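# Pair the matching socks and stack them flat

## Task

Identify which two of the four socks match, then lay them flat on the table stacked one over the other with toes, heels and cuffs lined up. The remaining two socks must stay on the table, away from the stacked pair and not paired with each other.

## Robot and tools

Robot: two arms, left_arm and right_arm, each with a two-finger gripper, mounted on tilted plates joined by one metal frame behind them. A "too close" warning treats each plate and its half of the frame as part of that arm. Calibrated bases: left_arm at (-0.044, +0.231, +0.091) m, right_arm at (-0.024, -0.245, +0.091) m.

Frame: one scene frame for all poses. Origin at table-top height, midway between the nominal bases; +x points out over the table, +z up, left_arm sits on the +y side (arm names do not correspond to image sides). Positions in metres, orientations as quaternions written w first (qw, qx, qy, qz). The gripper's fingers point along its own +z and close along its own y; end_effector_position is the spot between the pads, roughly 1 cm short of the tips.

A row is always 16 plain numbers covering both arms, even if only one moves: left x, y, z, qw, qx, qy, qz, opening, then the same eight for right. Positions and quaternions are absolute poses in the scene frame, not offsets. Opening runs from -1 (closed) to +1 (fully open, 0.094 m).

execute_actions(actions, cameras): actions is a list of actions; each action is a list of up to 15 rows, one per 1/30 s step; a short action repeats its last row to fill 15 steps (0.5 s). An action is rejected for both arms if any target lies more than 0.6 m from that gripper's current position along any of the gripper's own axes; the whole call is rejected if the first action fails this against the latest reported state, or if anything is malformed. An empty actions list just reports state and images. cameras picks images: omitted, null or ["all"] gives all; [] none; unknown names invalidate the call.

move(target, speed, blend, opening_speed, blocking, cameras): drives each gripper in a straight line from its current Hand target to the pose in target. target is one 16-number row, or up to 15 rows differing only in poses (a path through waypoints). speed is top path speed in m/s, 0.002 to 0.5, default 0.25 (rotation capped at twice that in rad/s); one value or one per waypoint. blend, in metres, rounds corners at intermediate waypoints; 0 stops at each. opening_speed (0.2 or more, scale units per second) ramps the fingers instead of jumping them. blocking=false returns after about 0.5 s while the move continues; execute_actions is refused until a result shows the move ended (use wait or stop), and a new move replaces the running one. Moves do not avoid obstacles or the other arm, grippers lag and may overshoot, especially with the arm nearly straight. The result adds a move: line: done (within 10 mm and 2 degrees, at rest), off_target, moving, held (a check withheld the step, or the clearance check halted everything) or fault; limits=paced means a commanded pose was clipped, limits=held means steps were withheld. Done does not prove contact or its absence.

wait(seconds 0 to 10, cameras): lets time pass, arms holding their last command; a running move continues. stop(): brakes a running move; it needs braking room. zoom_image(camera, region): closer view of a region [x0, y0, x1, y1] in pixels (origin top-left, max 504x504) of the newest image from cam_high, cam_left_wrist or cam_right_wrist. finished_scene(scene): ends the scene irreversibly; call it with scene 2 only when the socks are placed and stay so without the robot.

Control notes: each step the commanded pose is clipped to 100 mm and 20 degrees from the measured pose, so one action may fall short; each result's Hand target shows where the arm is being sent, and you continue from there. Resting error of about 1 cm is normal. To keep an arm still, resend its last reported pose and intended opening every call; to keep an orientation, repeat the same quaternion rather than the drifted reported one. Sending a gripper's present opening leaves it unchanged; a 0 is a real command.

Results: end_effector_position, end_effector_quat_wxyz, Hand target, Tool commands, Joint positions (last value per arm is finger gap in metres), Joint torques (joints 1 to 3 wrap at ±28 N m; friction and offsets make them unreliable as contact signs), grip_measured (opening on the command scale, may read up to ~1.6 mm wide when empty) and grip_effort_nm (motor effort, negative closing; not a pad force). "pose unreachable" names an arm whose command the clearance check blocked; that check does not guard grippers or wrist cameras colliding with each other. Joint ranges (rad): waist -2.618 to 3.054, shoulder 0 to 3.142, elbow 0 to 3.142 (straight 2.901), wrist pitch and yaw ±1.571, wrist roll ±2.094.

Gripping: fingers go to the commanded opening; commanding about 0.11 below the reading at first contact gives full force (roughly 50 to 62 N per pad). Socks are soft, so close well down to pinch cloth; release by opening well above grip_measured.

Cameras: cam_high (fixed overview), cam_left_wrist, cam_right_wrist, all 672x504; calibration lines give K, distortion and T_world_to_cam for projecting points. Wrist images can lag during motion.

Avoid: socks leaving the table or being left off it, dropping things mid-air, fast impacts, hard presses into the table, and arms or grippers striking each other. Heat builds when an arm holds a load, stays stretched or pushes at an unreachable pose; MOTOR HOT appears near 75 °C, and at 90 °C that arm folds and idles for good, so don't leave arms straining.

Each tool is called after "Call:" as a command line: name --argument value for each argument, lists and objects as JSON in quotes; but a table of rows of numbers goes row by row, as --pt "numbers of a row", without its own name.

## Session

Call:
execute_actions --actions '[]'

Scene clock: 0.00 s.
left_arm: end_effector_position=(+0.4399, +0.1243, +0.3673) grip_measured=+1.000 grip_effort_nm=n/a end_effector_quat_wxyz=(+0.660, +0.376, +0.621, -0.193) | right_arm: end_effector_position=(-0.1158, -0.4570, +0.1085) grip_measured=+1.000 grip_effort_nm=n/a end_effector_quat_wxyz=(-0.183, +0.873, +0.170, -0.418)
Joint positions: left_arm=[-0.338 1.594 1.166 0.112 0.357 0.83 0.094] | right_arm=[-1.417 1.144 0.654 -1.035 0.801 1.543 0.094]
Joint velocities: left_arm=[0.017 0.007 0.012 -0.066 0.037 -0.037 0] | right_arm=[-0.007 -0.027 -0.002 -0.066 -0.007 -0.037 0]
Joint torques (N m): no reading
Heat: left arm: 33 °C; right arm: 30 °C.
Hand target: left_arm +0.4380, +0.1249, +0.3824; +0.673, +0.375, +0.607, -0.193 | right_arm -0.1171, -0.4594, +0.1109; -0.178, +0.872, +0.168, -0.424
Tool commands: left_gripper/opening=+1.0 right_gripper/opening=+1.0
camera_calibration:
cam_left_wrist: T_world_to_cam=[[-0.7368, -0.661362, -0.140448, 0.459402], [-0.103933, 0.316052, -0.943032, 0.396112], [0.668074, -0.680229, -0.301605, -0.011866], [0, 0, 0, 1]] pos_world=[0.387584, 0.170567, 0.43449]
cam_right_wrist: T_world_to_cam=[[-0.234976, 0.814542, 0.530384, 0.291703], [0.768546, 0.489762, -0.411667, 0.394438], [-0.595082, 0.310893, -0.741096, 0.243328], [0, 0, 0, 1]] pos_world=[-0.0898005, -0.506434, 0.187992]

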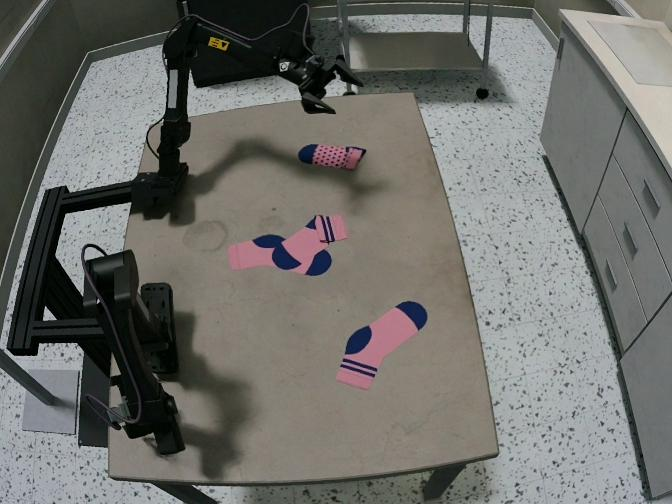

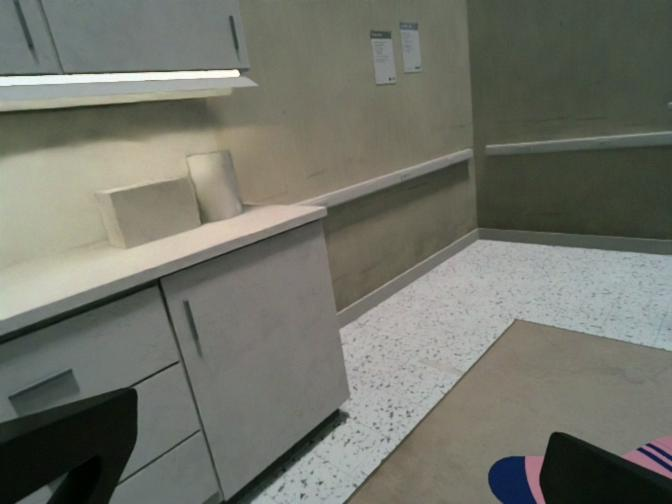

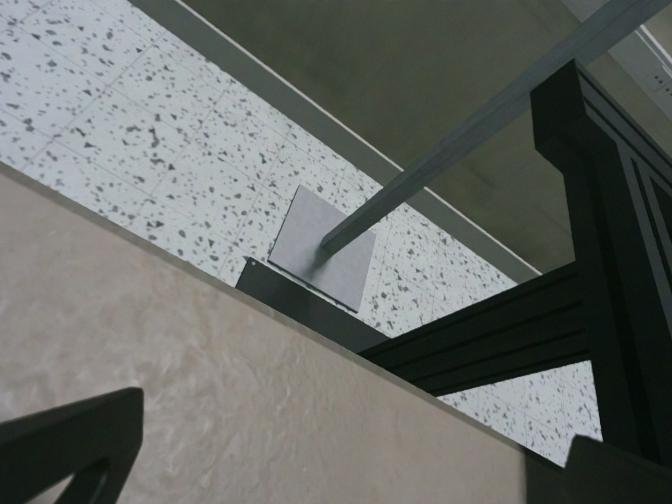

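Call:
zoom_image --camera "cam_high" --region '[215, 195, 375, 295]'

Call:
zoom_image --camera "cam_high" --region '[310, 285, 450, 405]'

Call:
zoom_image --camera "cam_high" --region '[280, 130, 390, 190]'

Scaled by 3.150.

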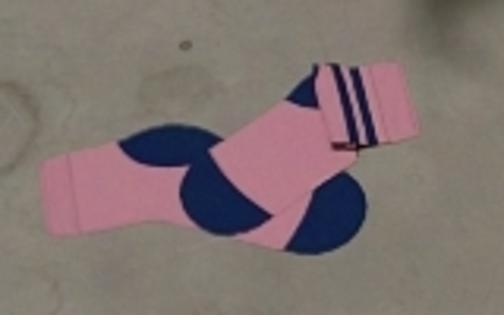

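Scaled by 3.600.

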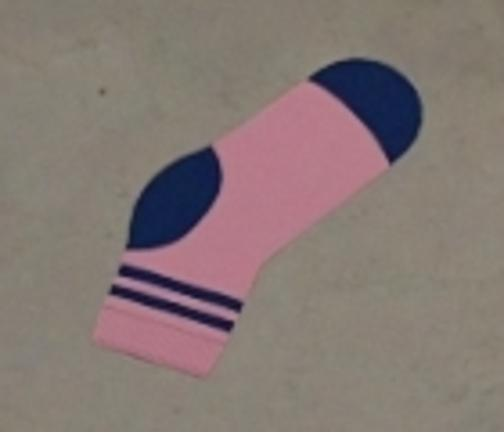

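Scaled by 4.582.

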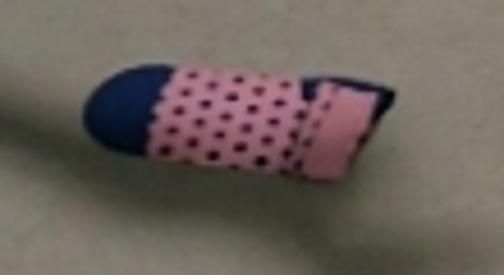

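Call:
move --pt "0.40 0.10 0.34 0 0 1 0 1 0.05 -0.42 0.25 0 0.5 0.866 0 1" --pt "0.35 0.06 0.28 0 0 1 0 1 0.44 -0.26 0.28 0 0 1 0 1" --blend 0.05

Scene clock: 29.13 s.
left_arm: end_effector_position=(+0.3585, +0.0743, +0.2833) grip_measured=+1.000 grip_effort_nm=-0.017 end_effector_quat_wxyz=(+0.093, -0.023, +0.993, -0.070) | right_arm: end_effector_position=(+0.4411, -0.2632, +0.2759) grip_measured=+1.000 grip_effort_nm=-0.027 end_effector_quat_wxyz=(+0.117, +0.027, +0.992, +0.037)
Joint positions: left_arm=[-0.724 2.274 2.278 -1.558 -0.484 -0.745 0.094] | right_arm=[0.389 2.135 2.337 -1.56 0.519 0.326 0.094]
Joint velocities: left_arm=[0.002 0.002 -0.017 0.139 -0.007 0.007 0] | right_arm=[0.002 -0.012 -0.017 -0.051 0.022 -0.022 0]
Joint torques (N m): left_arm=[-6.04 -6.35 4.48 0.53 0.02 -0.1] | right_arm=[7.2 -8.81 7.15 0.76 0.1 -0.06]
Heat: left arm: 35 °C; right arm: 31 °C.
Hand target: left_arm +0.3486, +0.0633, +0.2811; +0.087, -0.005, +0.994, -0.064 | right_arm +0.4428, -0.2549, +0.2810; +0.124, +0.014, +0.992, +0.036
Off the commanded pose: left_arm 0.017 m, 14 deg | right_arm 0.005 m, 14 deg.
joint sent to its limit (left arm) — joint 4 (wrist pitch), lower limit. The joint targets are off in position and orientation.
joint sent to its limit (right arm) — joint 4 (wrist pitch), lower limit. The joint targets are off in position and orientation.
move: off_target (left_arm, right_arm); limits=paced
camera_calibration:
cam_left_wrist: T_world_to_cam=[[0.148597, -0.974813, 0.166311, -0.0264292], [-0.986909, -0.135526, 0.0874277, 0.382441], [-0.0626862, -0.177125, -0.98219, 0.400483], [0, 0, 0, 1]] pos_world=[0.406467, 0.0970026, 0.36431]
cam_right_wrist: T_world_to_cam=[[0.0832756, -0.994038, -0.0703853, -0.274689], [-0.995214, -0.0865827, 0.0453157, 0.44063], [-0.0511396, 0.0662747, -0.99649, 0.404721], [0, 0, 0, 1]] pos_world=[0.482093, -0.261723, 0.363999]

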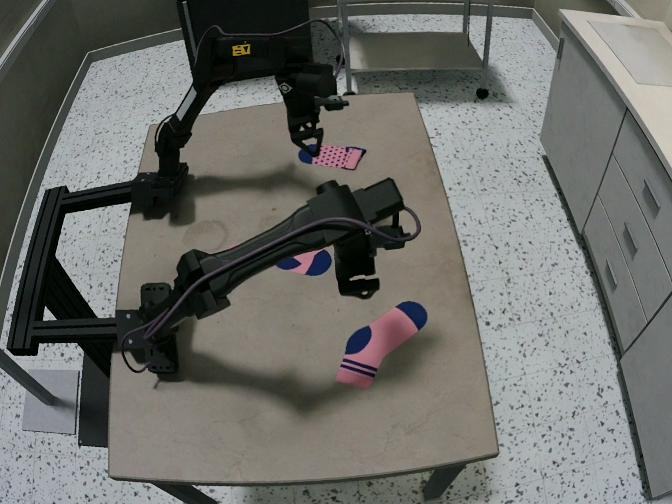

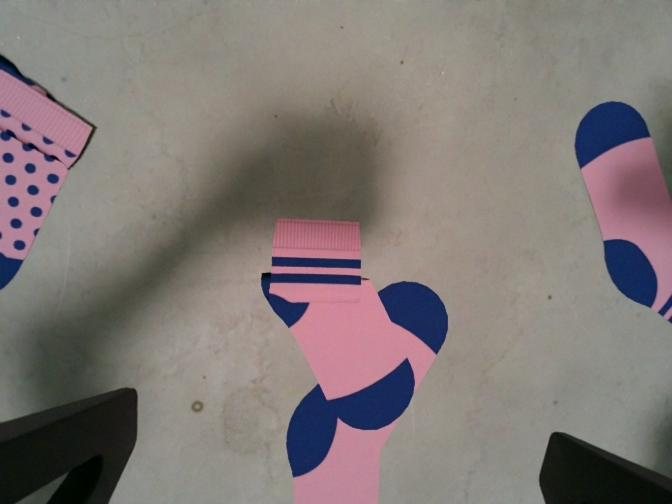

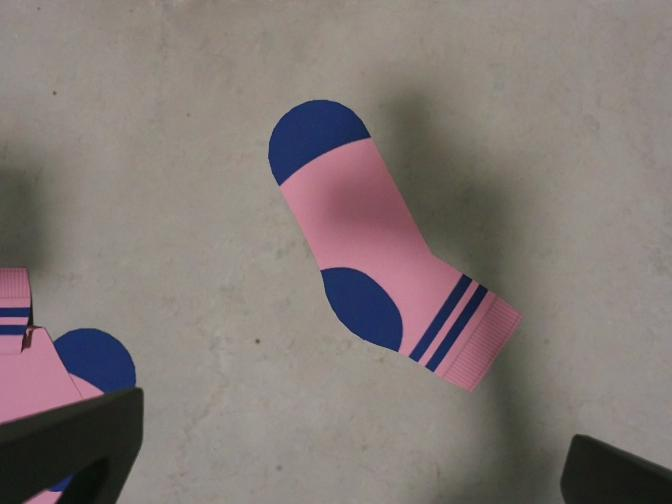

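Call:
zoom_image --camera "cam_left_wrist" --region '[230, 190, 480, 440]'

Call:
zoom_image --camera "cam_left_wrist" --region '[250, 200, 400, 320]'

Scaled by 2.016.

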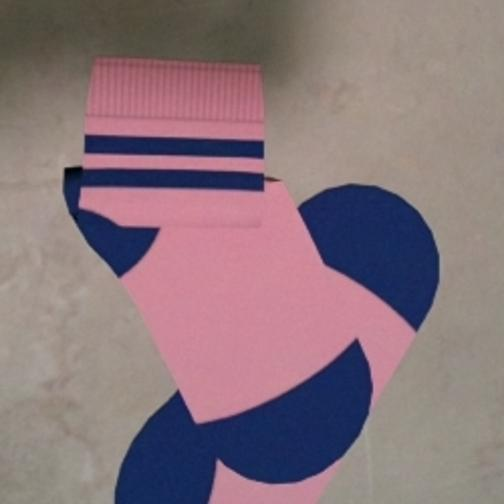

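Scaled by 3.360.

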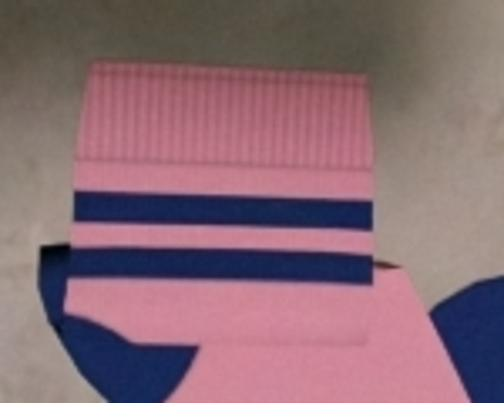

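Call:
move --pt "0.30 0.33 0.30 0 0 1 0 1 0.42 -0.15 0.22 0 0.4 0.917 0 1" --pt "0.28 0.36 0.28 0 0 1 0 1 0.41 0.035 0.14 0 0.656 0.755 0 0" --blend 0.04

every target must give the same right_gripper/opening; nothing of the call was run
Scene clock: 53.67 s.
left_arm: end_effector_position=(+0.3584, +0.0743, +0.2833) grip_measured=+1.000 grip_effort_nm=-0.017 end_effector_quat_wxyz=(+0.093, -0.023, +0.993, -0.070) | right_arm: end_effector_position=(+0.4411, -0.2632, +0.2759) grip_measured=+1.000 grip_effort_nm=-0.037 end_effector_quat_wxyz=(+0.117, +0.026, +0.992, +0.037)
Joint positions: left_arm=[-0.724 2.274 2.278 -1.558 -0.483 -0.745 0.094] | right_arm=[0.389 2.135 2.337 -1.56 0.52 0.325 0.094]
Joint velocities: left_arm=[0.002 -0.002 0.002 0.037 0.022 -0.066 0] | right_arm=[-0.002 -0.027 -0.002 -0.007 0.007 0.037 0]
Joint torques (N m): left_arm=[-6.17 -6.38 4.46 0.53 0 -0.07] | right_arm=[7.21 -8.81 7.15 0.76 0.1 -0.07]
Heat: left arm: 35 °C; right arm: 33 °C.
Hand target: left_arm +0.3486, +0.0633, +0.2811; +0.087, -0.005, +0.994, -0.064 | right_arm +0.4428, -0.2549, +0.2810; +0.124, +0.014, +0.992, +0.035
Tool commands: left_gripper/opening=+1.0 right_gripper/opening=+1.0
Off the commanded pose: left_arm 0.017 m, 14 deg | right_arm 0.005 m, 14 deg.

Call:
move --pt "0.30 0.33 0.30 0 0 1 0 1 0.42 -0.15 0.22 0 0.4 0.917 0 0.2" --pt "0.28 0.36 0.28 0 0 1 0 1 0.41 0.035 0.14 0 0.656 0.755 0 0.2" --blend 0.04

Scene clock: 59.67 s.
left_arm: end_effector_position=(+0.2890, +0.3547, +0.2752) grip_measured=+1.000 grip_effort_nm=-0.017 end_effector_quat_wxyz=(+0.073, +0.003, +0.997, -0.017) | right_arm: end_effector_position=(+0.4121, +0.0252, +0.1395) grip_measured=+0.202 grip_effort_nm=-0.134 end_effector_quat_wxyz=(+0.009, +0.640, +0.765, +0.066)
Joint positions: left_arm=[-0.219 1.542 1.734 -1.566 -0.504 -0.16 0.094] | right_arm=[0.712 2.958 2.854 -1.554 0.455 2.099 0.056]
Joint velocities: left_arm=[-0.007 0.017 -0.012 0.022 0.007 -0.022 0] | right_arm=[-0.012 0.002 -0.012 -0.007 -0.022 -0.051 -0.001]
Joint torques (N m): left_arm=[-2.14 -6.64 4.37 0.46 0.03 0] | right_arm=[7.92 -12.92 7.35 0.74 -0.05 0.05]
Heat: left arm: 35 °C; right arm: 33 °C.
Hand target: left_arm +0.2842, +0.3594, +0.2805; +0.081, -0.001, +0.997, -0.019 | right_arm +0.4099, +0.0365, +0.1397; +0.010, +0.640, +0.765, +0.076
Off the commanded pose: left_arm 0.012 m, 9 deg | right_arm 0.010 m, 8 deg.
elbow stopped short (right arm): the move would have taken joint 3 (elbow) straighter than the controller allows.
joint sent to its limit (left arm) — joint 4 (wrist pitch), lower limit. The joint targets are off in position and orientation.
joint sent to its limit (right arm) — joint 6 (wrist roll), upper limit. The joint targets are off in orientation, not in position.
move: off_target (left_arm, right_arm)
camera_calibration:
cam_left_wrist: T_world_to_cam=[[0.110186, -0.992497, 0.0529889, 0.307055], [-0.988121, -0.103642, 0.113467, 0.334472], [-0.107124, -0.064862, -0.992128, 0.413656], [0, 0, 0, 1]] pos_world=[0.340978, 0.366248, 0.356178]
cam_right_wrist: T_world_to_cam=[[-0.946127, -0.291402, -0.14117, 0.42112], [-0.322549, 0.886426, 0.331981, 0.101264], [0.0283964, 0.35963, -0.932663, 0.199113], [0, 0, 0, 1]] pos_world=[0.425442, -0.0386543, 0.211537]

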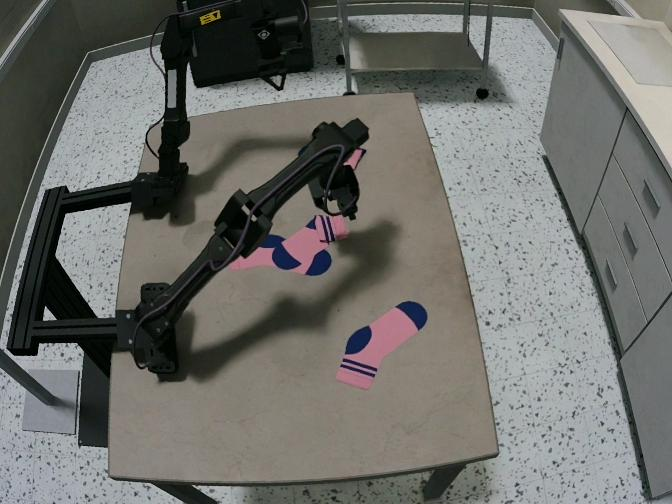

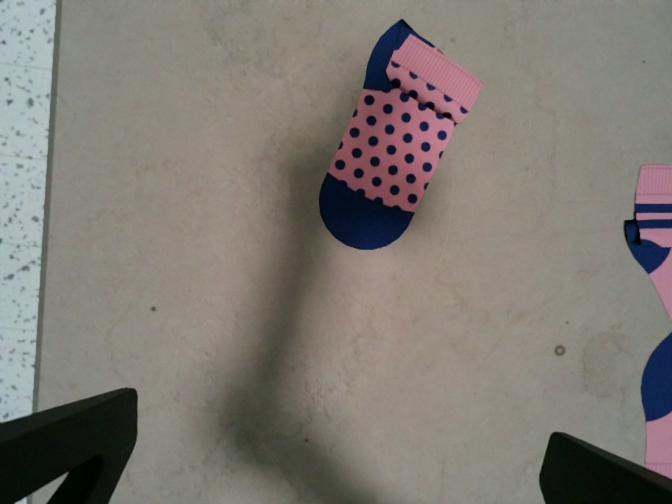

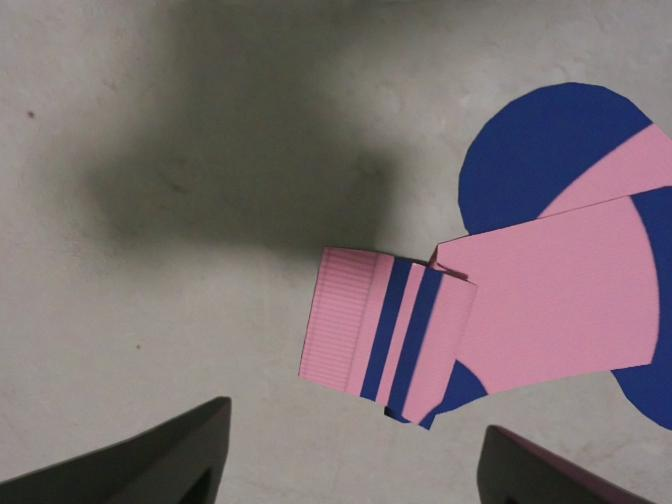

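Call:
move --target '[0.28,0.36,0.28,0,0,1,0,1,0.424,0.08,0.05,0,0.645,0.764,0,-0.2]' --speed 0.12

Scene clock: 73.37 s.
left_arm: end_effector_position=(+0.2848, +0.3551, +0.2732) grip_measured=+1.000 grip_effort_nm=-0.017 end_effector_quat_wxyz=(+0.070, +0.005, +0.997, -0.015) | right_arm: end_effector_position=(+0.4331, +0.0756, +0.0692) grip_measured=-0.198 grip_effort_nm=-0.129 end_effector_quat_wxyz=(+0.016, +0.652, +0.750, +0.113)
Joint positions: left_arm=[-0.219 1.53 1.714 -1.566 -0.507 -0.16 0.094] | right_arm=[0.691 3.116 2.851 -1.277 0.455 2.064 0.038]
Joint velocities: left_arm=[0.002 -0.027 -0.017 0.022 0.022 -0.037 0] | right_arm=[0.002 0.002 -0.012 -0.007 -0.022 0.022 0]
Joint torques (N m): left_arm=[-2.37 -6.45 4.41 0.47 -0.09 -0.04] | right_arm=[6.98 -13.49 4.21 0.95 0.04 -0.09]
Heat: left arm: 35 °C; right arm: 33 °C.
Hand target: left_arm +0.2804, +0.3600, +0.2792; +0.080, +0.000, +0.997, -0.013 | right_arm +0.4234, +0.0791, +0.0507; +0.016, +0.643, +0.760, +0.096
Off the commanded pose: left_arm 0.010 m, 8 deg | right_arm 0.022 m, 13 deg.
elbow stopped short (right arm): the move would have taken joint 3 (elbow) straighter than the controller allows.
joint sent to its limit (left arm) — joint 4 (wrist pitch), lower limit. The joint targets are off in orientation, not in position.
joint sent to its limit (right arm) — joint 2 (shoulder), upper limit. The joint targets are off in orientation, not in position.
move: off_target (left_arm, right_arm)
camera_calibration:
cam_left_wrist: T_world_to_cam=[[0.106531, -0.993175, 0.047472, 0.310894], [-0.987762, -0.100239, 0.119488, 0.327622], [-0.113914, -0.0596203, -0.9917, 0.411201], [0, 0, 0, 1]] pos_world=[0.337335, 0.366129, 0.353882]
cam_right_wrist: T_world_to_cam=[[-0.942952, -0.245122, -0.225292, 0.446756], [-0.315211, 0.875123, 0.367153, 0.0819133], [0.10716, 0.417222, -0.902465, 0.0742312], [0, 0, 0, 1]] pos_world=[0.439135, 0.00685473, 0.137567]

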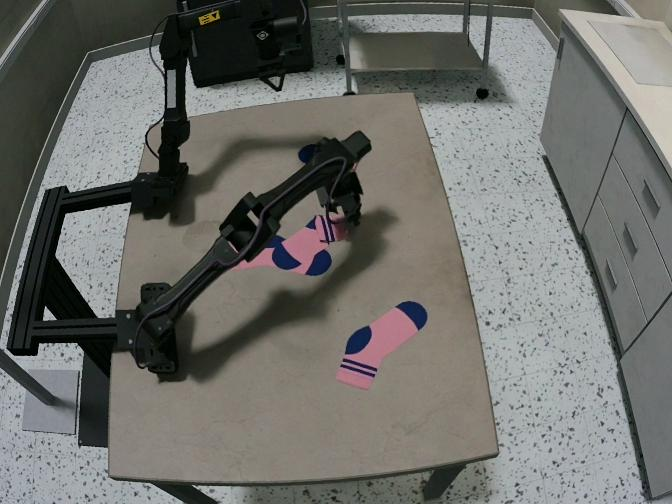

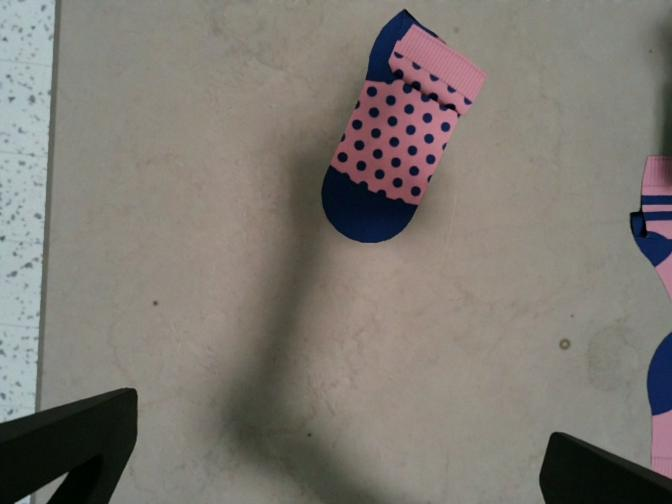

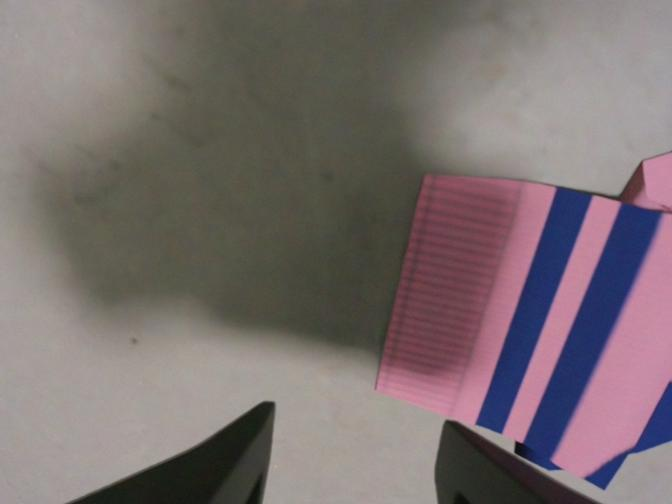

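Call:
move --pt "0.30 0.34 0.28 0 0.3 0.954 0 -0.2 0.42 0.0 0.20 0 0.5 0.866 0 -0.2" --pt "0.32 0.30 0.25 0 0.4 0.917 0 -0.2 0.30 -0.35 0.27 0 0 1 0 -0.2" --pt "0.42 0.075 0.12 0 0.656 0.755 0 -0.2 0.28 -0.38 0.26 0 0 1 0 -0.2" --blend 0.04

Scene clock: 92.93 s.
left_arm: end_effector_position=(+0.4196, +0.0898, +0.1149) grip_measured=-0.198 grip_effort_nm=-0.139 end_effector_quat_wxyz=(-0.004, +0.642, +0.767, +0.005) | right_arm: end_effector_position=(+0.2867, -0.3795, +0.2575) grip_measured=-0.198 grip_effort_nm=-0.129 end_effector_quat_wxyz=(+0.042, +0.002, +0.999, +0.003)
Joint positions: left_arm=[-0.465 2.636 2.397 -1.448 -0.508 0.861 0.038] | right_arm=[0.201 1.514 1.636 -1.56 0.516 0.152 0.038]
Joint velocities: left_arm=[-0.007 0.007 0.012 -0.037 -0.037 -0.037 -0.001] | right_arm=[-0.017 0.002 0.007 0.051 -0.066 -0.022 0]
Joint torques (N m): left_arm=[-7.28 -8.75 7.64 0.11 0.06 0.07] | right_arm=[2.66 -7.79 3.93 0.47 0.08 -0.08]
Heat: left arm: 35 °C; right arm: 34 °C.
Hand target: left_arm +0.4142, +0.0762, +0.1184; -0.003, +0.655, +0.755, +0.003 | right_arm +0.2799, -0.3830, +0.2584; +0.042, -0.001, +0.999, +0.000
Off the commanded pose: left_arm 0.016 m, 2 deg | right_arm 0.007 m, 5 deg.
elbow stopped short (right arm): the move would have taken joint 3 (elbow) straighter than the controller allows.
joint sent to its limit (right arm) — joint 4 (wrist pitch), lower limit. The joint targets are off in orientation, not in position.
move: off_target (left_arm, right_arm)
camera_calibration:
cam_left_wrist: T_world_to_cam=[[-0.956399, -0.292057, -0.00179586, 0.429199], [-0.282183, 0.922445, 0.263568, 0.0486728], [-0.0753203, 0.252583, -0.964639, 0.206428], [0, 0, 0, 1]] pos_world=[0.439769, 0.0283124, 0.18707]
cam_right_wrist: T_world_to_cam=[[0.123195, -0.992244, -0.0165771, -0.403391], [-0.971815, -0.124009, 0.200493, 0.216924], [-0.200994, -0.00858999, -0.979555, 0.396309], [0, 0, 0, 1]] pos_world=[0.340162, -0.369958, 0.338028]

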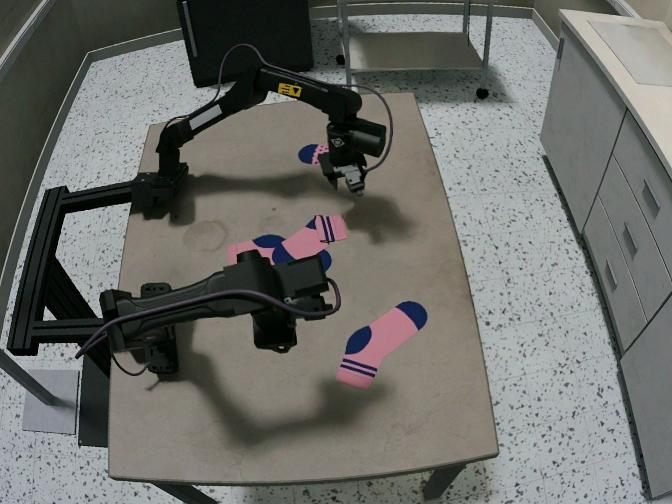

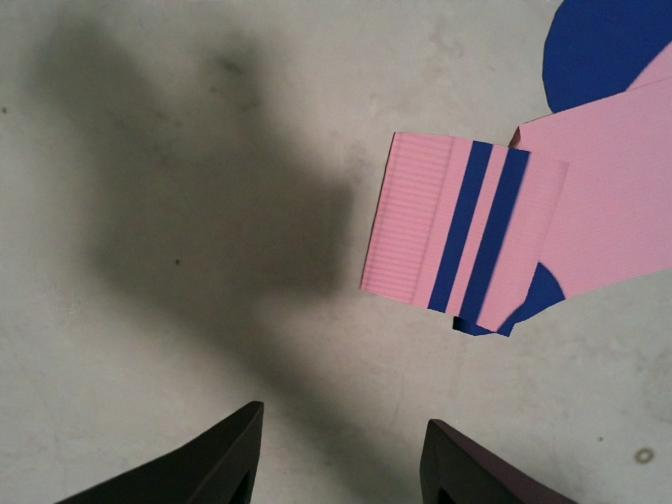

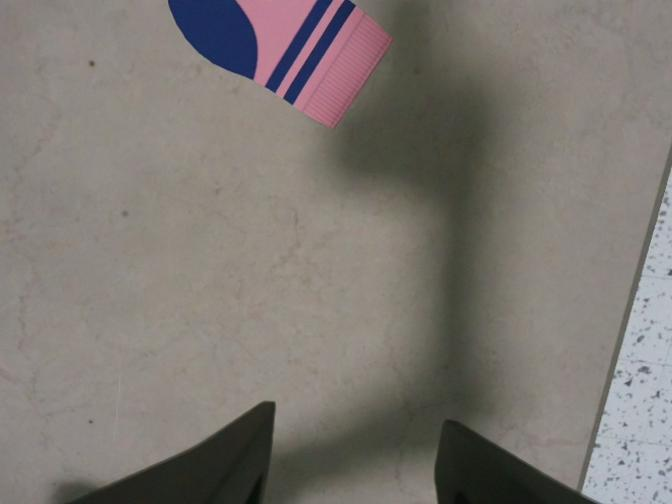

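Call:
move --target '[0.408,0.043,0.03,0,0.669,0.743,0,-0.2,0.28,-0.38,0.26,0,0,1,0,-0.2]' --speed 0.12 --cameras '["cam_left_wrist"]'

Scene clock: 99.10 s.
left_arm: end_effector_position=(+0.4064, +0.0500, +0.0351) grip_measured=-0.198 grip_effort_nm=-0.139 end_effector_quat_wxyz=(-0.004, +0.668, +0.744, +0.004) | right_arm: end_effector_position=(+0.2867, -0.3795, +0.2574) grip_measured=-0.198 grip_effort_nm=-0.134 end_effector_quat_wxyz=(+0.042, +0.002, +0.999, +0.003)
Joint positions: left_arm=[-0.461 2.713 2.184 -1.156 -0.508 0.935 0.038] | right_arm=[0.201 1.514 1.635 -1.56 0.516 0.152 0.038]
Joint velocities: left_arm=[-0.007 -0.027 0.002 -0.037 -0.051 0.007 0] | right_arm=[0.002 -0.012 -0.007 -0.081 0.022 0.022 0.001]
Joint torques (N m): left_arm=[-5.46 -9.59 5.15 0.41 0.08 0] | right_arm=[3.04 -7.71 4.07 0.47 -0.05 -0.01]
Heat: left arm: 35 °C; right arm: 34 °C.
Hand target: left_arm +0.4059, +0.0441, +0.0299; +0.000, +0.669, +0.743, +0.000 | right_arm +0.2802, -0.3800, +0.2591; +0.042, +0.000, +0.999, +0.006
Off the commanded pose: left_arm 0.009 m, 1 deg | right_arm 0.007 m, 5 deg.
joint sent to its limit (right arm) — joint 4 (wrist pitch), lower limit. The joint targets are off in orientation, not in position.
move: off_target (right_arm)
camera_calibration:
cam_left_wrist: T_world_to_cam=[[-0.974198, -0.225693, -0.000189461, 0.408651], [-0.217807, 0.939938, 0.262824, 0.0756713], [-0.0591394, 0.256084, -0.964844, 0.131727], [0, 0, 0, 1]] pos_world=[0.422379, -0.0126297, 0.107285]
Images, in order (width x height): cam_left_wrist 672x504.

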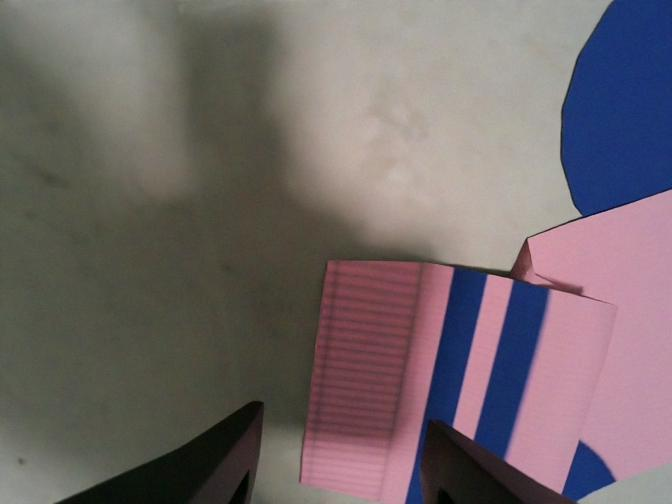

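Call:
move --target '[0.408,0.041,0.008,0,0.669,0.743,0,-0.2,0.28,-0.38,0.26,0,0,1,0,-0.2]' --speed 0.05 --cameras '["cam_left_wrist"]'

Scene clock: 103.07 s.
left_arm: end_effector_position=(+0.4110, +0.0474, +0.0173) grip_measured=-0.198 grip_effort_nm=-0.139 end_effector_quat_wxyz=(+0.002, +0.666, +0.746, +0.004) | right_arm: end_effector_position=(+0.2867, -0.3795, +0.2574) grip_measured=-0.198 grip_effort_nm=-0.125 end_effector_quat_wxyz=(+0.042, +0.002, +0.999, +0.003)
Joint positions: left_arm=[-0.443 2.741 2.176 -1.098 -0.508 0.955 0.038] | right_arm=[0.201 1.514 1.635 -1.56 0.516 0.152 0.038]
Joint velocities: left_arm=[-0.012 -0.012 -0.002 0.022 -0.007 -0.066 0] | right_arm=[0.017 -0.017 0.007 -0.051 0.11 0.066 -0.001]
Joint torques (N m): left_arm=[-5.38 -9.42 4.56 0.49 0.09 0.05] | right_arm=[3.04 -7.71 4.07 0.46 -0.05 -0.01]
Heat: left arm: 36 °C; right arm: 34 °C.
Hand target: left_arm +0.4074, +0.0413, +0.0083; +0.000, +0.669, +0.743, +0.000 | right_arm +0.2802, -0.3800, +0.2592; +0.042, +0.000, +0.999, +0.006
Off the commanded pose: left_arm 0.012 m, 1 deg | right_arm 0.007 m, 5 deg.
joint sent to its limit (right arm) — joint 4 (wrist pitch), lower limit. The joint targets are off in orientation, not in position.
move: off_target (left_arm, right_arm)
camera_calibration:
cam_left_wrist: T_world_to_cam=[[-0.97279, -0.231587, -0.00681773, 0.412451], [-0.225655, 0.940381, 0.254487, 0.0871268], [-0.0525245, 0.2491, -0.967052, 0.113143], [0, 0, 0, 1]] pos_world=[0.426831, -0.0145981, 0.0900543]
Images, in order (width x height): cam_left_wrist 672x504.

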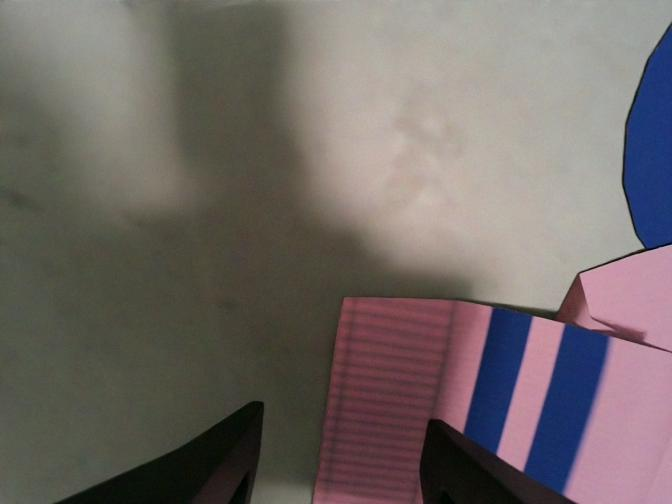

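Call:
move --target '[0.405,0.04,-0.003,0,0.669,0.743,0,-0.2,0.28,-0.38,0.26,0,0,1,0,-0.2]' --speed 0.05 --cameras '["cam_left_wrist"]'

Scene clock: 106.97 s.
left_arm: end_effector_position=(+0.4085, +0.0465, +0.0103) grip_measured=-0.198 grip_effort_nm=-0.125 end_effector_quat_wxyz=(+0.001, +0.667, +0.745, +0.004) | right_arm: end_effector_position=(+0.2867, -0.3795, +0.2574) grip_measured=-0.198 grip_effort_nm=-0.129 end_effector_quat_wxyz=(+0.042, +0.002, +0.999, +0.003)
Joint positions: left_arm=[-0.439 2.741 2.148 -1.068 -0.507 0.963 0.038] | right_arm=[0.201 1.514 1.635 -1.56 0.516 0.152 0.038]
Joint velocities: left_arm=[-0.012 -0.017 0.002 -0.037 0.007 0.081 0] | right_arm=[0.022 0.002 0.002 -0.066 0.051 0.037 0.001]
Joint torques (N m): left_arm=[-5.16 -9.11 3.67 0.61 0.01 0.03] | right_arm=[3.04 -7.71 4.05 0.47 -0.04 -0.01]
Heat: left arm: 37 °C; right arm: 34 °C.
Hand target: left_arm +0.4041, +0.0405, -0.0027; +0.000, +0.669, +0.743, +0.000 | right_arm +0.2802, -0.3800, +0.2592; +0.042, +0.000, +0.999, +0.006
Off the commanded pose: left_arm 0.015 m, 1 deg | right_arm 0.007 m, 5 deg.
joint sent to its limit (right arm) — joint 4 (wrist pitch), lower limit. The joint targets are off in orientation, not in position.
move: off_target (left_arm, right_arm)
camera_calibration:
cam_left_wrist: T_world_to_cam=[[-0.973907, -0.226871, -0.00585125, 0.409979], [-0.220857, 0.941528, 0.254455, 0.0871594], [-0.0522193, 0.249108, -0.967067, 0.106374], [0, 0, 0, 1]] pos_world=[0.424086, -0.0155492, 0.083092]
Images, in order (width x height): cam_left_wrist 672x504.

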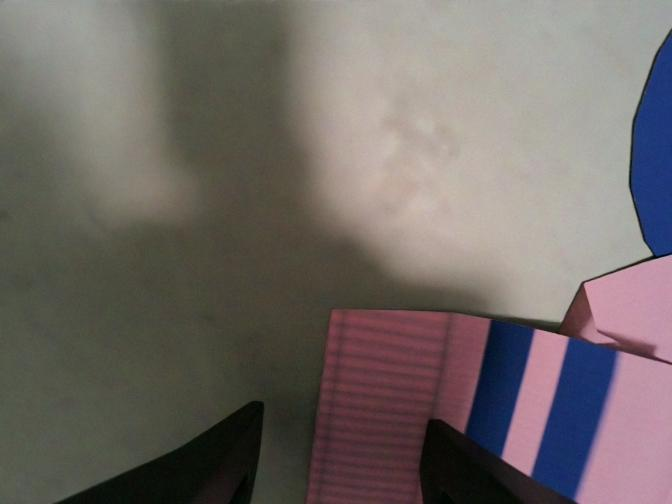

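Call:
move --target '[0.403,0.042,-0.010,0,0.669,0.743,0,-0.2,0.28,-0.38,0.26,0,0,1,0,-0.2]' --speed 0.05 --cameras '[]'

Call:
move --target '[0.403,0.042,-0.010,0,0.669,0.743,0,-1,0.28,-0.38,0.26,0,0,1,0,-0.2]' --opening_speed 0.6 --cameras '["cam_left_wrist"]'

Scene clock: 110.83 s.
left_arm: end_effector_position=(+0.4080, +0.0464, +0.0089) grip_measured=-0.198 grip_effort_nm=-0.129 end_effector_quat_wxyz=(+0.003, +0.670, +0.742, +0.006) | right_arm: end_effector_position=(+0.2867, -0.3795, +0.2574) grip_measured=-0.198 grip_effort_nm=-0.129 end_effector_quat_wxyz=(+0.042, +0.002, +0.999, +0.003)
Joint positions: left_arm=[-0.439 2.736 2.13 -1.051 -0.51 0.973 0.038] | right_arm=[0.201 1.514 1.635 -1.56 0.516 0.152 0.038]
Joint velocities: left_arm=[0.002 -0.002 0.007 0.051 0.022 -0.022 0] | right_arm=[0.017 -0.007 0.002 -0.051 -0.037 -0.037 -0.001]
Joint torques (N m): left_arm=[-4.52 -9.03 2.04 0.82 0.06 0] | right_arm=[3.04 -7.71 4.07 0.46 -0.04 0]
Heat: left arm: 37 °C; right arm: 33 °C.
Hand target: left_arm +0.4021, +0.0427, -0.0093; -0.001, +0.669, +0.743, +0.000 | right_arm +0.2802, -0.3800, +0.2592; +0.042, +0.000, +0.999, +0.006
Off the commanded pose: left_arm 0.020 m, 1 deg | right_arm 0.007 m, 5 deg.
joint sent to its limit (right arm) — joint 4 (wrist pitch), lower limit. The joint targets are off in orientation, not in position.
move: off_target (left_arm, right_arm)
No camera images: "cameras" was empty.

Scene clock: 112.37 s.
left_arm: end_effector_position=(+0.4005, +0.0448, +0.0084) grip_measured=-0.986 grip_effort_nm=-0.755 end_effector_quat_wxyz=(-0.004, +0.674, +0.739, -0.010) | right_arm: end_effector_position=(+0.2867, -0.3795, +0.2574) grip_measured=-0.198 grip_effort_nm=-0.139 end_effector_quat_wxyz=(+0.042, +0.002, +0.999, +0.003)
Joint positions: left_arm=[-0.439 2.734 2.124 -1.07 -0.483 0.973 0.001] | right_arm=[0.201 1.514 1.635 -1.56 0.516 0.152 0.038]
Joint velocities: left_arm=[0.012 -0.007 0.002 0.051 -0.007 -0.095 0] | right_arm=[-0.002 -0.007 -0.002 0.037 -0.007 0.007 0]
Joint torques (N m): left_arm=[-4.72 -8.75 2.73 0.95 -0.15 -0.01] | right_arm=[3.04 -7.71 4.07 0.47 -0.04 -0.01]
Heat: left arm: 37 °C; right arm: 33 °C.
Hand target: left_arm +0.4017, +0.0427, -0.0094; -0.001, +0.669, +0.743, -0.001 | right_arm +0.2802, -0.3800, +0.2592; +0.042, +0.000, +0.999, +0.006
Off the commanded pose: left_arm 0.019 m, 1 deg | right_arm 0.007 m, 5 deg.
joint sent to its limit (right arm) — joint 4 (wrist pitch), lower limit. The joint targets are off in orientation, not in position.
move: off_target (left_arm, right_arm)
camera_calibration:
cam_left_wrist: T_world_to_cam=[[-0.977673, -0.208968, 0.0220952, 0.402242], [-0.19719, 0.948702, 0.247146, 0.0777366], [-0.0726072, 0.237271, -0.968726, 0.113239], [0, 0, 0, 1]] pos_world=[0.416812, -0.0165617, 0.0815977]
Images, in order (width x height): cam_left_wrist 672x504.

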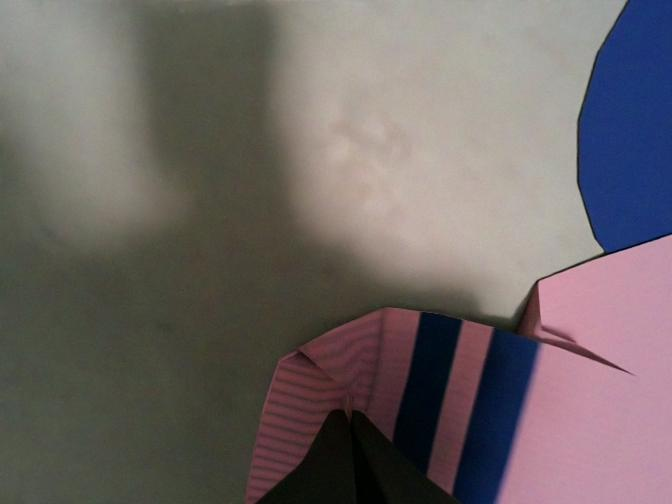

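Call:
move --target '[0.41,0.04,0.13,0,0.669,0.743,0,-1,0.28,-0.38,0.26,0,0,1,0,-0.2]' --speed 0.1

Scene clock: 117.47 s.
left_arm: end_effector_position=(+0.4198, +0.0530, +0.1258) grip_measured=-0.986 grip_effort_nm=-0.750 end_effector_quat_wxyz=(+0.011, +0.658, +0.753, +0.003) | right_arm: end_effector_position=(+0.2867, -0.3795, +0.2574) grip_measured=-0.198 grip_effort_nm=-0.139 end_effector_quat_wxyz=(+0.042, +0.002, +0.999, +0.003)
Joint positions: left_arm=[-0.528 2.773 2.639 -1.553 -0.493 0.85 0.001] | right_arm=[0.201 1.514 1.635 -1.56 0.516 0.152 0.038]
Joint velocities: left_arm=[-0.007 -0.002 0.012 -0.007 -0.081 0.051 0] | right_arm=[-0.007 -0.007 -0.007 -0.007 -0.095 -0.095 0]
Joint torques (N m): left_arm=[-7.36 -9.26 6.93 0.11 0.04 -0.05] | right_arm=[3.04 -7.71 4.05 0.47 -0.05 -0.01]
Heat: left arm: 38 °C; right arm: 33 °C.
Hand target: left_arm +0.4119, +0.0396, +0.1294; +0.011, +0.669, +0.743, +0.004 | right_arm +0.2802, -0.3800, +0.2592; +0.042, +0.000, +0.999, +0.006
Off the commanded pose: left_arm 0.017 m, 2 deg | right_arm 0.007 m, 5 deg.
joint sent to its limit (left arm) — joint 4 (wrist pitch), lower limit. The joint targets still meet the commanded pose.
joint sent to its limit (right arm) — joint 4 (wrist pitch), lower limit. The joint targets are off in orientation, not in position.
move: off_target (left_arm, right_arm)
camera_calibration:
cam_left_wrist: T_world_to_cam=[[-0.968032, -0.250324, -0.0158921, 0.423099], [-0.246822, 0.939378, 0.238008, 0.0672363], [-0.0446506, 0.234322, -0.971133, 0.215099], [0, 0, 0, 1]] pos_world=[0.435773, -0.00765089, 0.199611]
cam_right_wrist: T_world_to_cam=[[0.123751, -0.992176, -0.0165215, -0.403496], [-0.971679, -0.124539, 0.200821, 0.21656], [-0.201307, -0.00879825, -0.979489, 0.396205], [0, 0, 0, 1]] pos_world=[0.340119, -0.369883, 0.337923]

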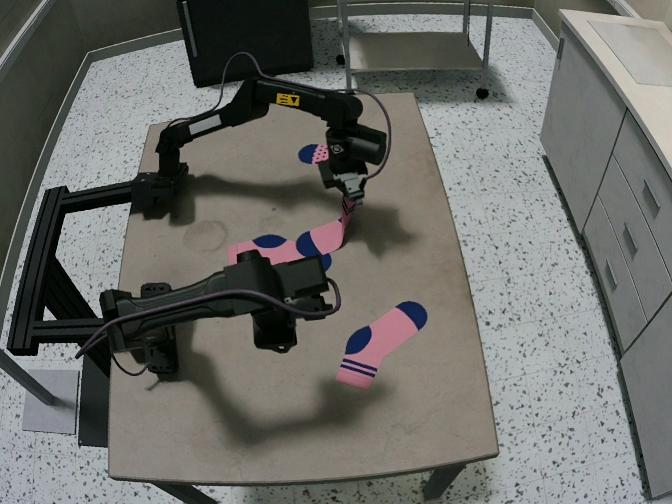

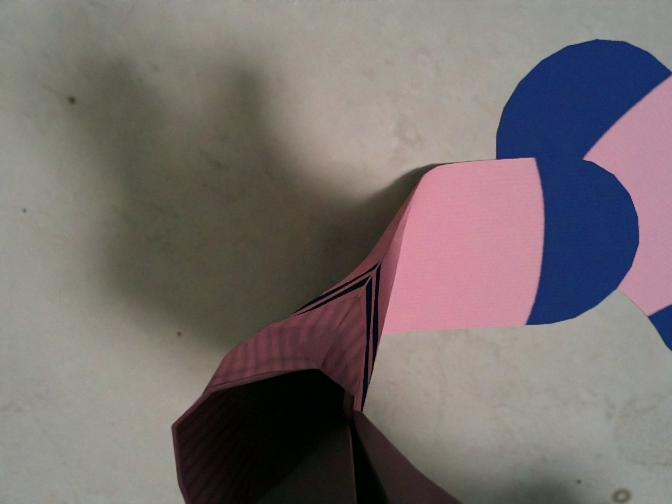

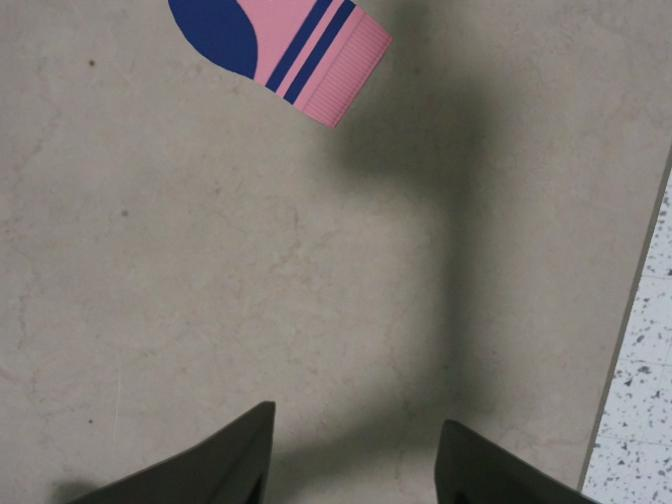

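Call:
move --pt "0.40 0.04 0.32 0 0.669 0.743 0 -1 0.25 -0.45 0.25 0 0 1 0 -0.2" --pt "0.40 -0.14 0.32 0 0.515 0.857 0 -1 0.25 -0.46 0.25 0 0 1 0 -0.2" --speed 0.15

Scene clock: 133.17 s.
left_arm: end_effector_position=(+0.4046, -0.1269, +0.3078) grip_measured=-0.986 grip_effort_nm=-0.740 end_effector_quat_wxyz=(+0.333, +0.499, +0.799, -0.033) | right_arm: end_effector_position=(+0.2511, -0.4583, +0.2416) grip_measured=-0.198 grip_effort_nm=-0.129 end_effector_quat_wxyz=(+0.007, -0.004, +1.000, -0.009)
Joint positions: left_arm=[-0.909 2.766 2.832 -1.203 -0.529 0.457 0.001] | right_arm=[-0.107 1.418 1.627 -1.56 0.486 -0.17 0.038]
Joint velocities: left_arm=[-0.012 -0.002 -0.002 0.007 0.022 -0.095 0.001] | right_arm=[0.002 -0.017 0.002 -0.051 -0.081 0.022 -0.001]
Joint torques (N m): left_arm=[-6.27 -9.44 7.08 1.6 0.09 -0.06] | right_arm=[1.92 -8.21 6.26 0.34 -0.09 -0.07]
Heat: left arm: 39 °C; right arm: 34 °C.
Hand target: left_arm +0.3994, -0.1405, +0.3171; +0.351, +0.495, +0.794, -0.044 | right_arm +0.2489, -0.4610, +0.2490; +0.019, -0.001, +1.000, -0.006
Off the commanded pose: left_arm 0.018 m, 39 deg; orientation clipped | right_arm 0.009 m, 1 deg.
elbow stopped short (left arm): the move would have taken joint 3 (elbow) straighter than the controller allows.
joint sent to its limit (right arm) — joint 4 (wrist pitch), lower limit. The joint targets still meet the commanded pose.
move: off_target (left_arm); limits=paced
camera_calibration:
cam_left_wrist: T_world_to_cam=[[-0.78096, -0.588591, -0.208953, 0.307065], [-0.489657, 0.78466, -0.38019, 0.45803], [0.387734, -0.194598, -0.900996, 0.182413], [0, 0, 0, 1]] pos_world=[0.393355, -0.143165, 0.402654]
cam_right_wrist: T_world_to_cam=[[0.135204, -0.990817, -0.00127202, -0.483546], [-0.953762, -0.130495, 0.270756, 0.151229], [-0.268436, -0.035394, -0.962647, 0.373496], [0, 0, 0, 1]] pos_world=[0.309873, -0.446152, 0.317983]

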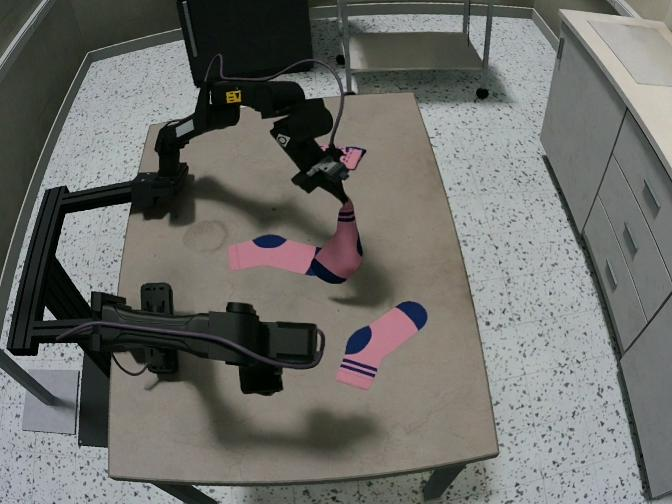

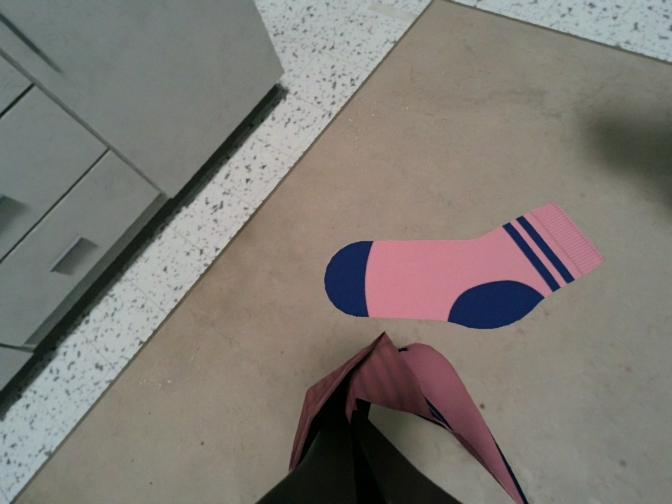

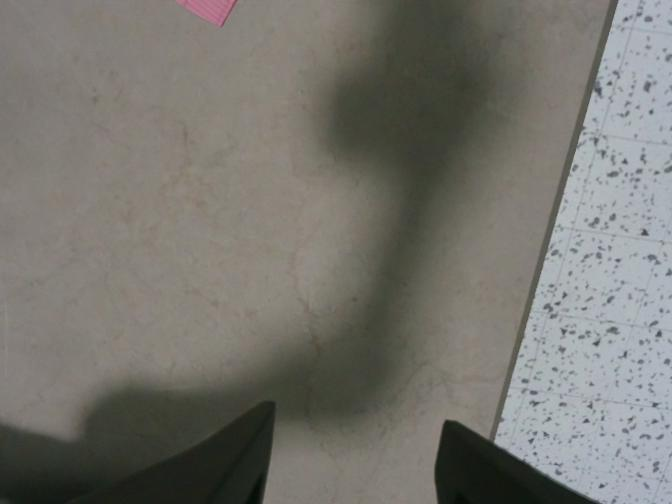

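Call:
zoom_image --camera "cam_high" --region '[280, 180, 400, 300]'

Scaled by 4.200.

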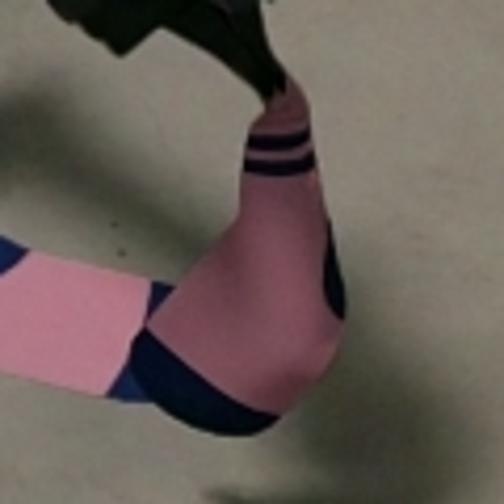

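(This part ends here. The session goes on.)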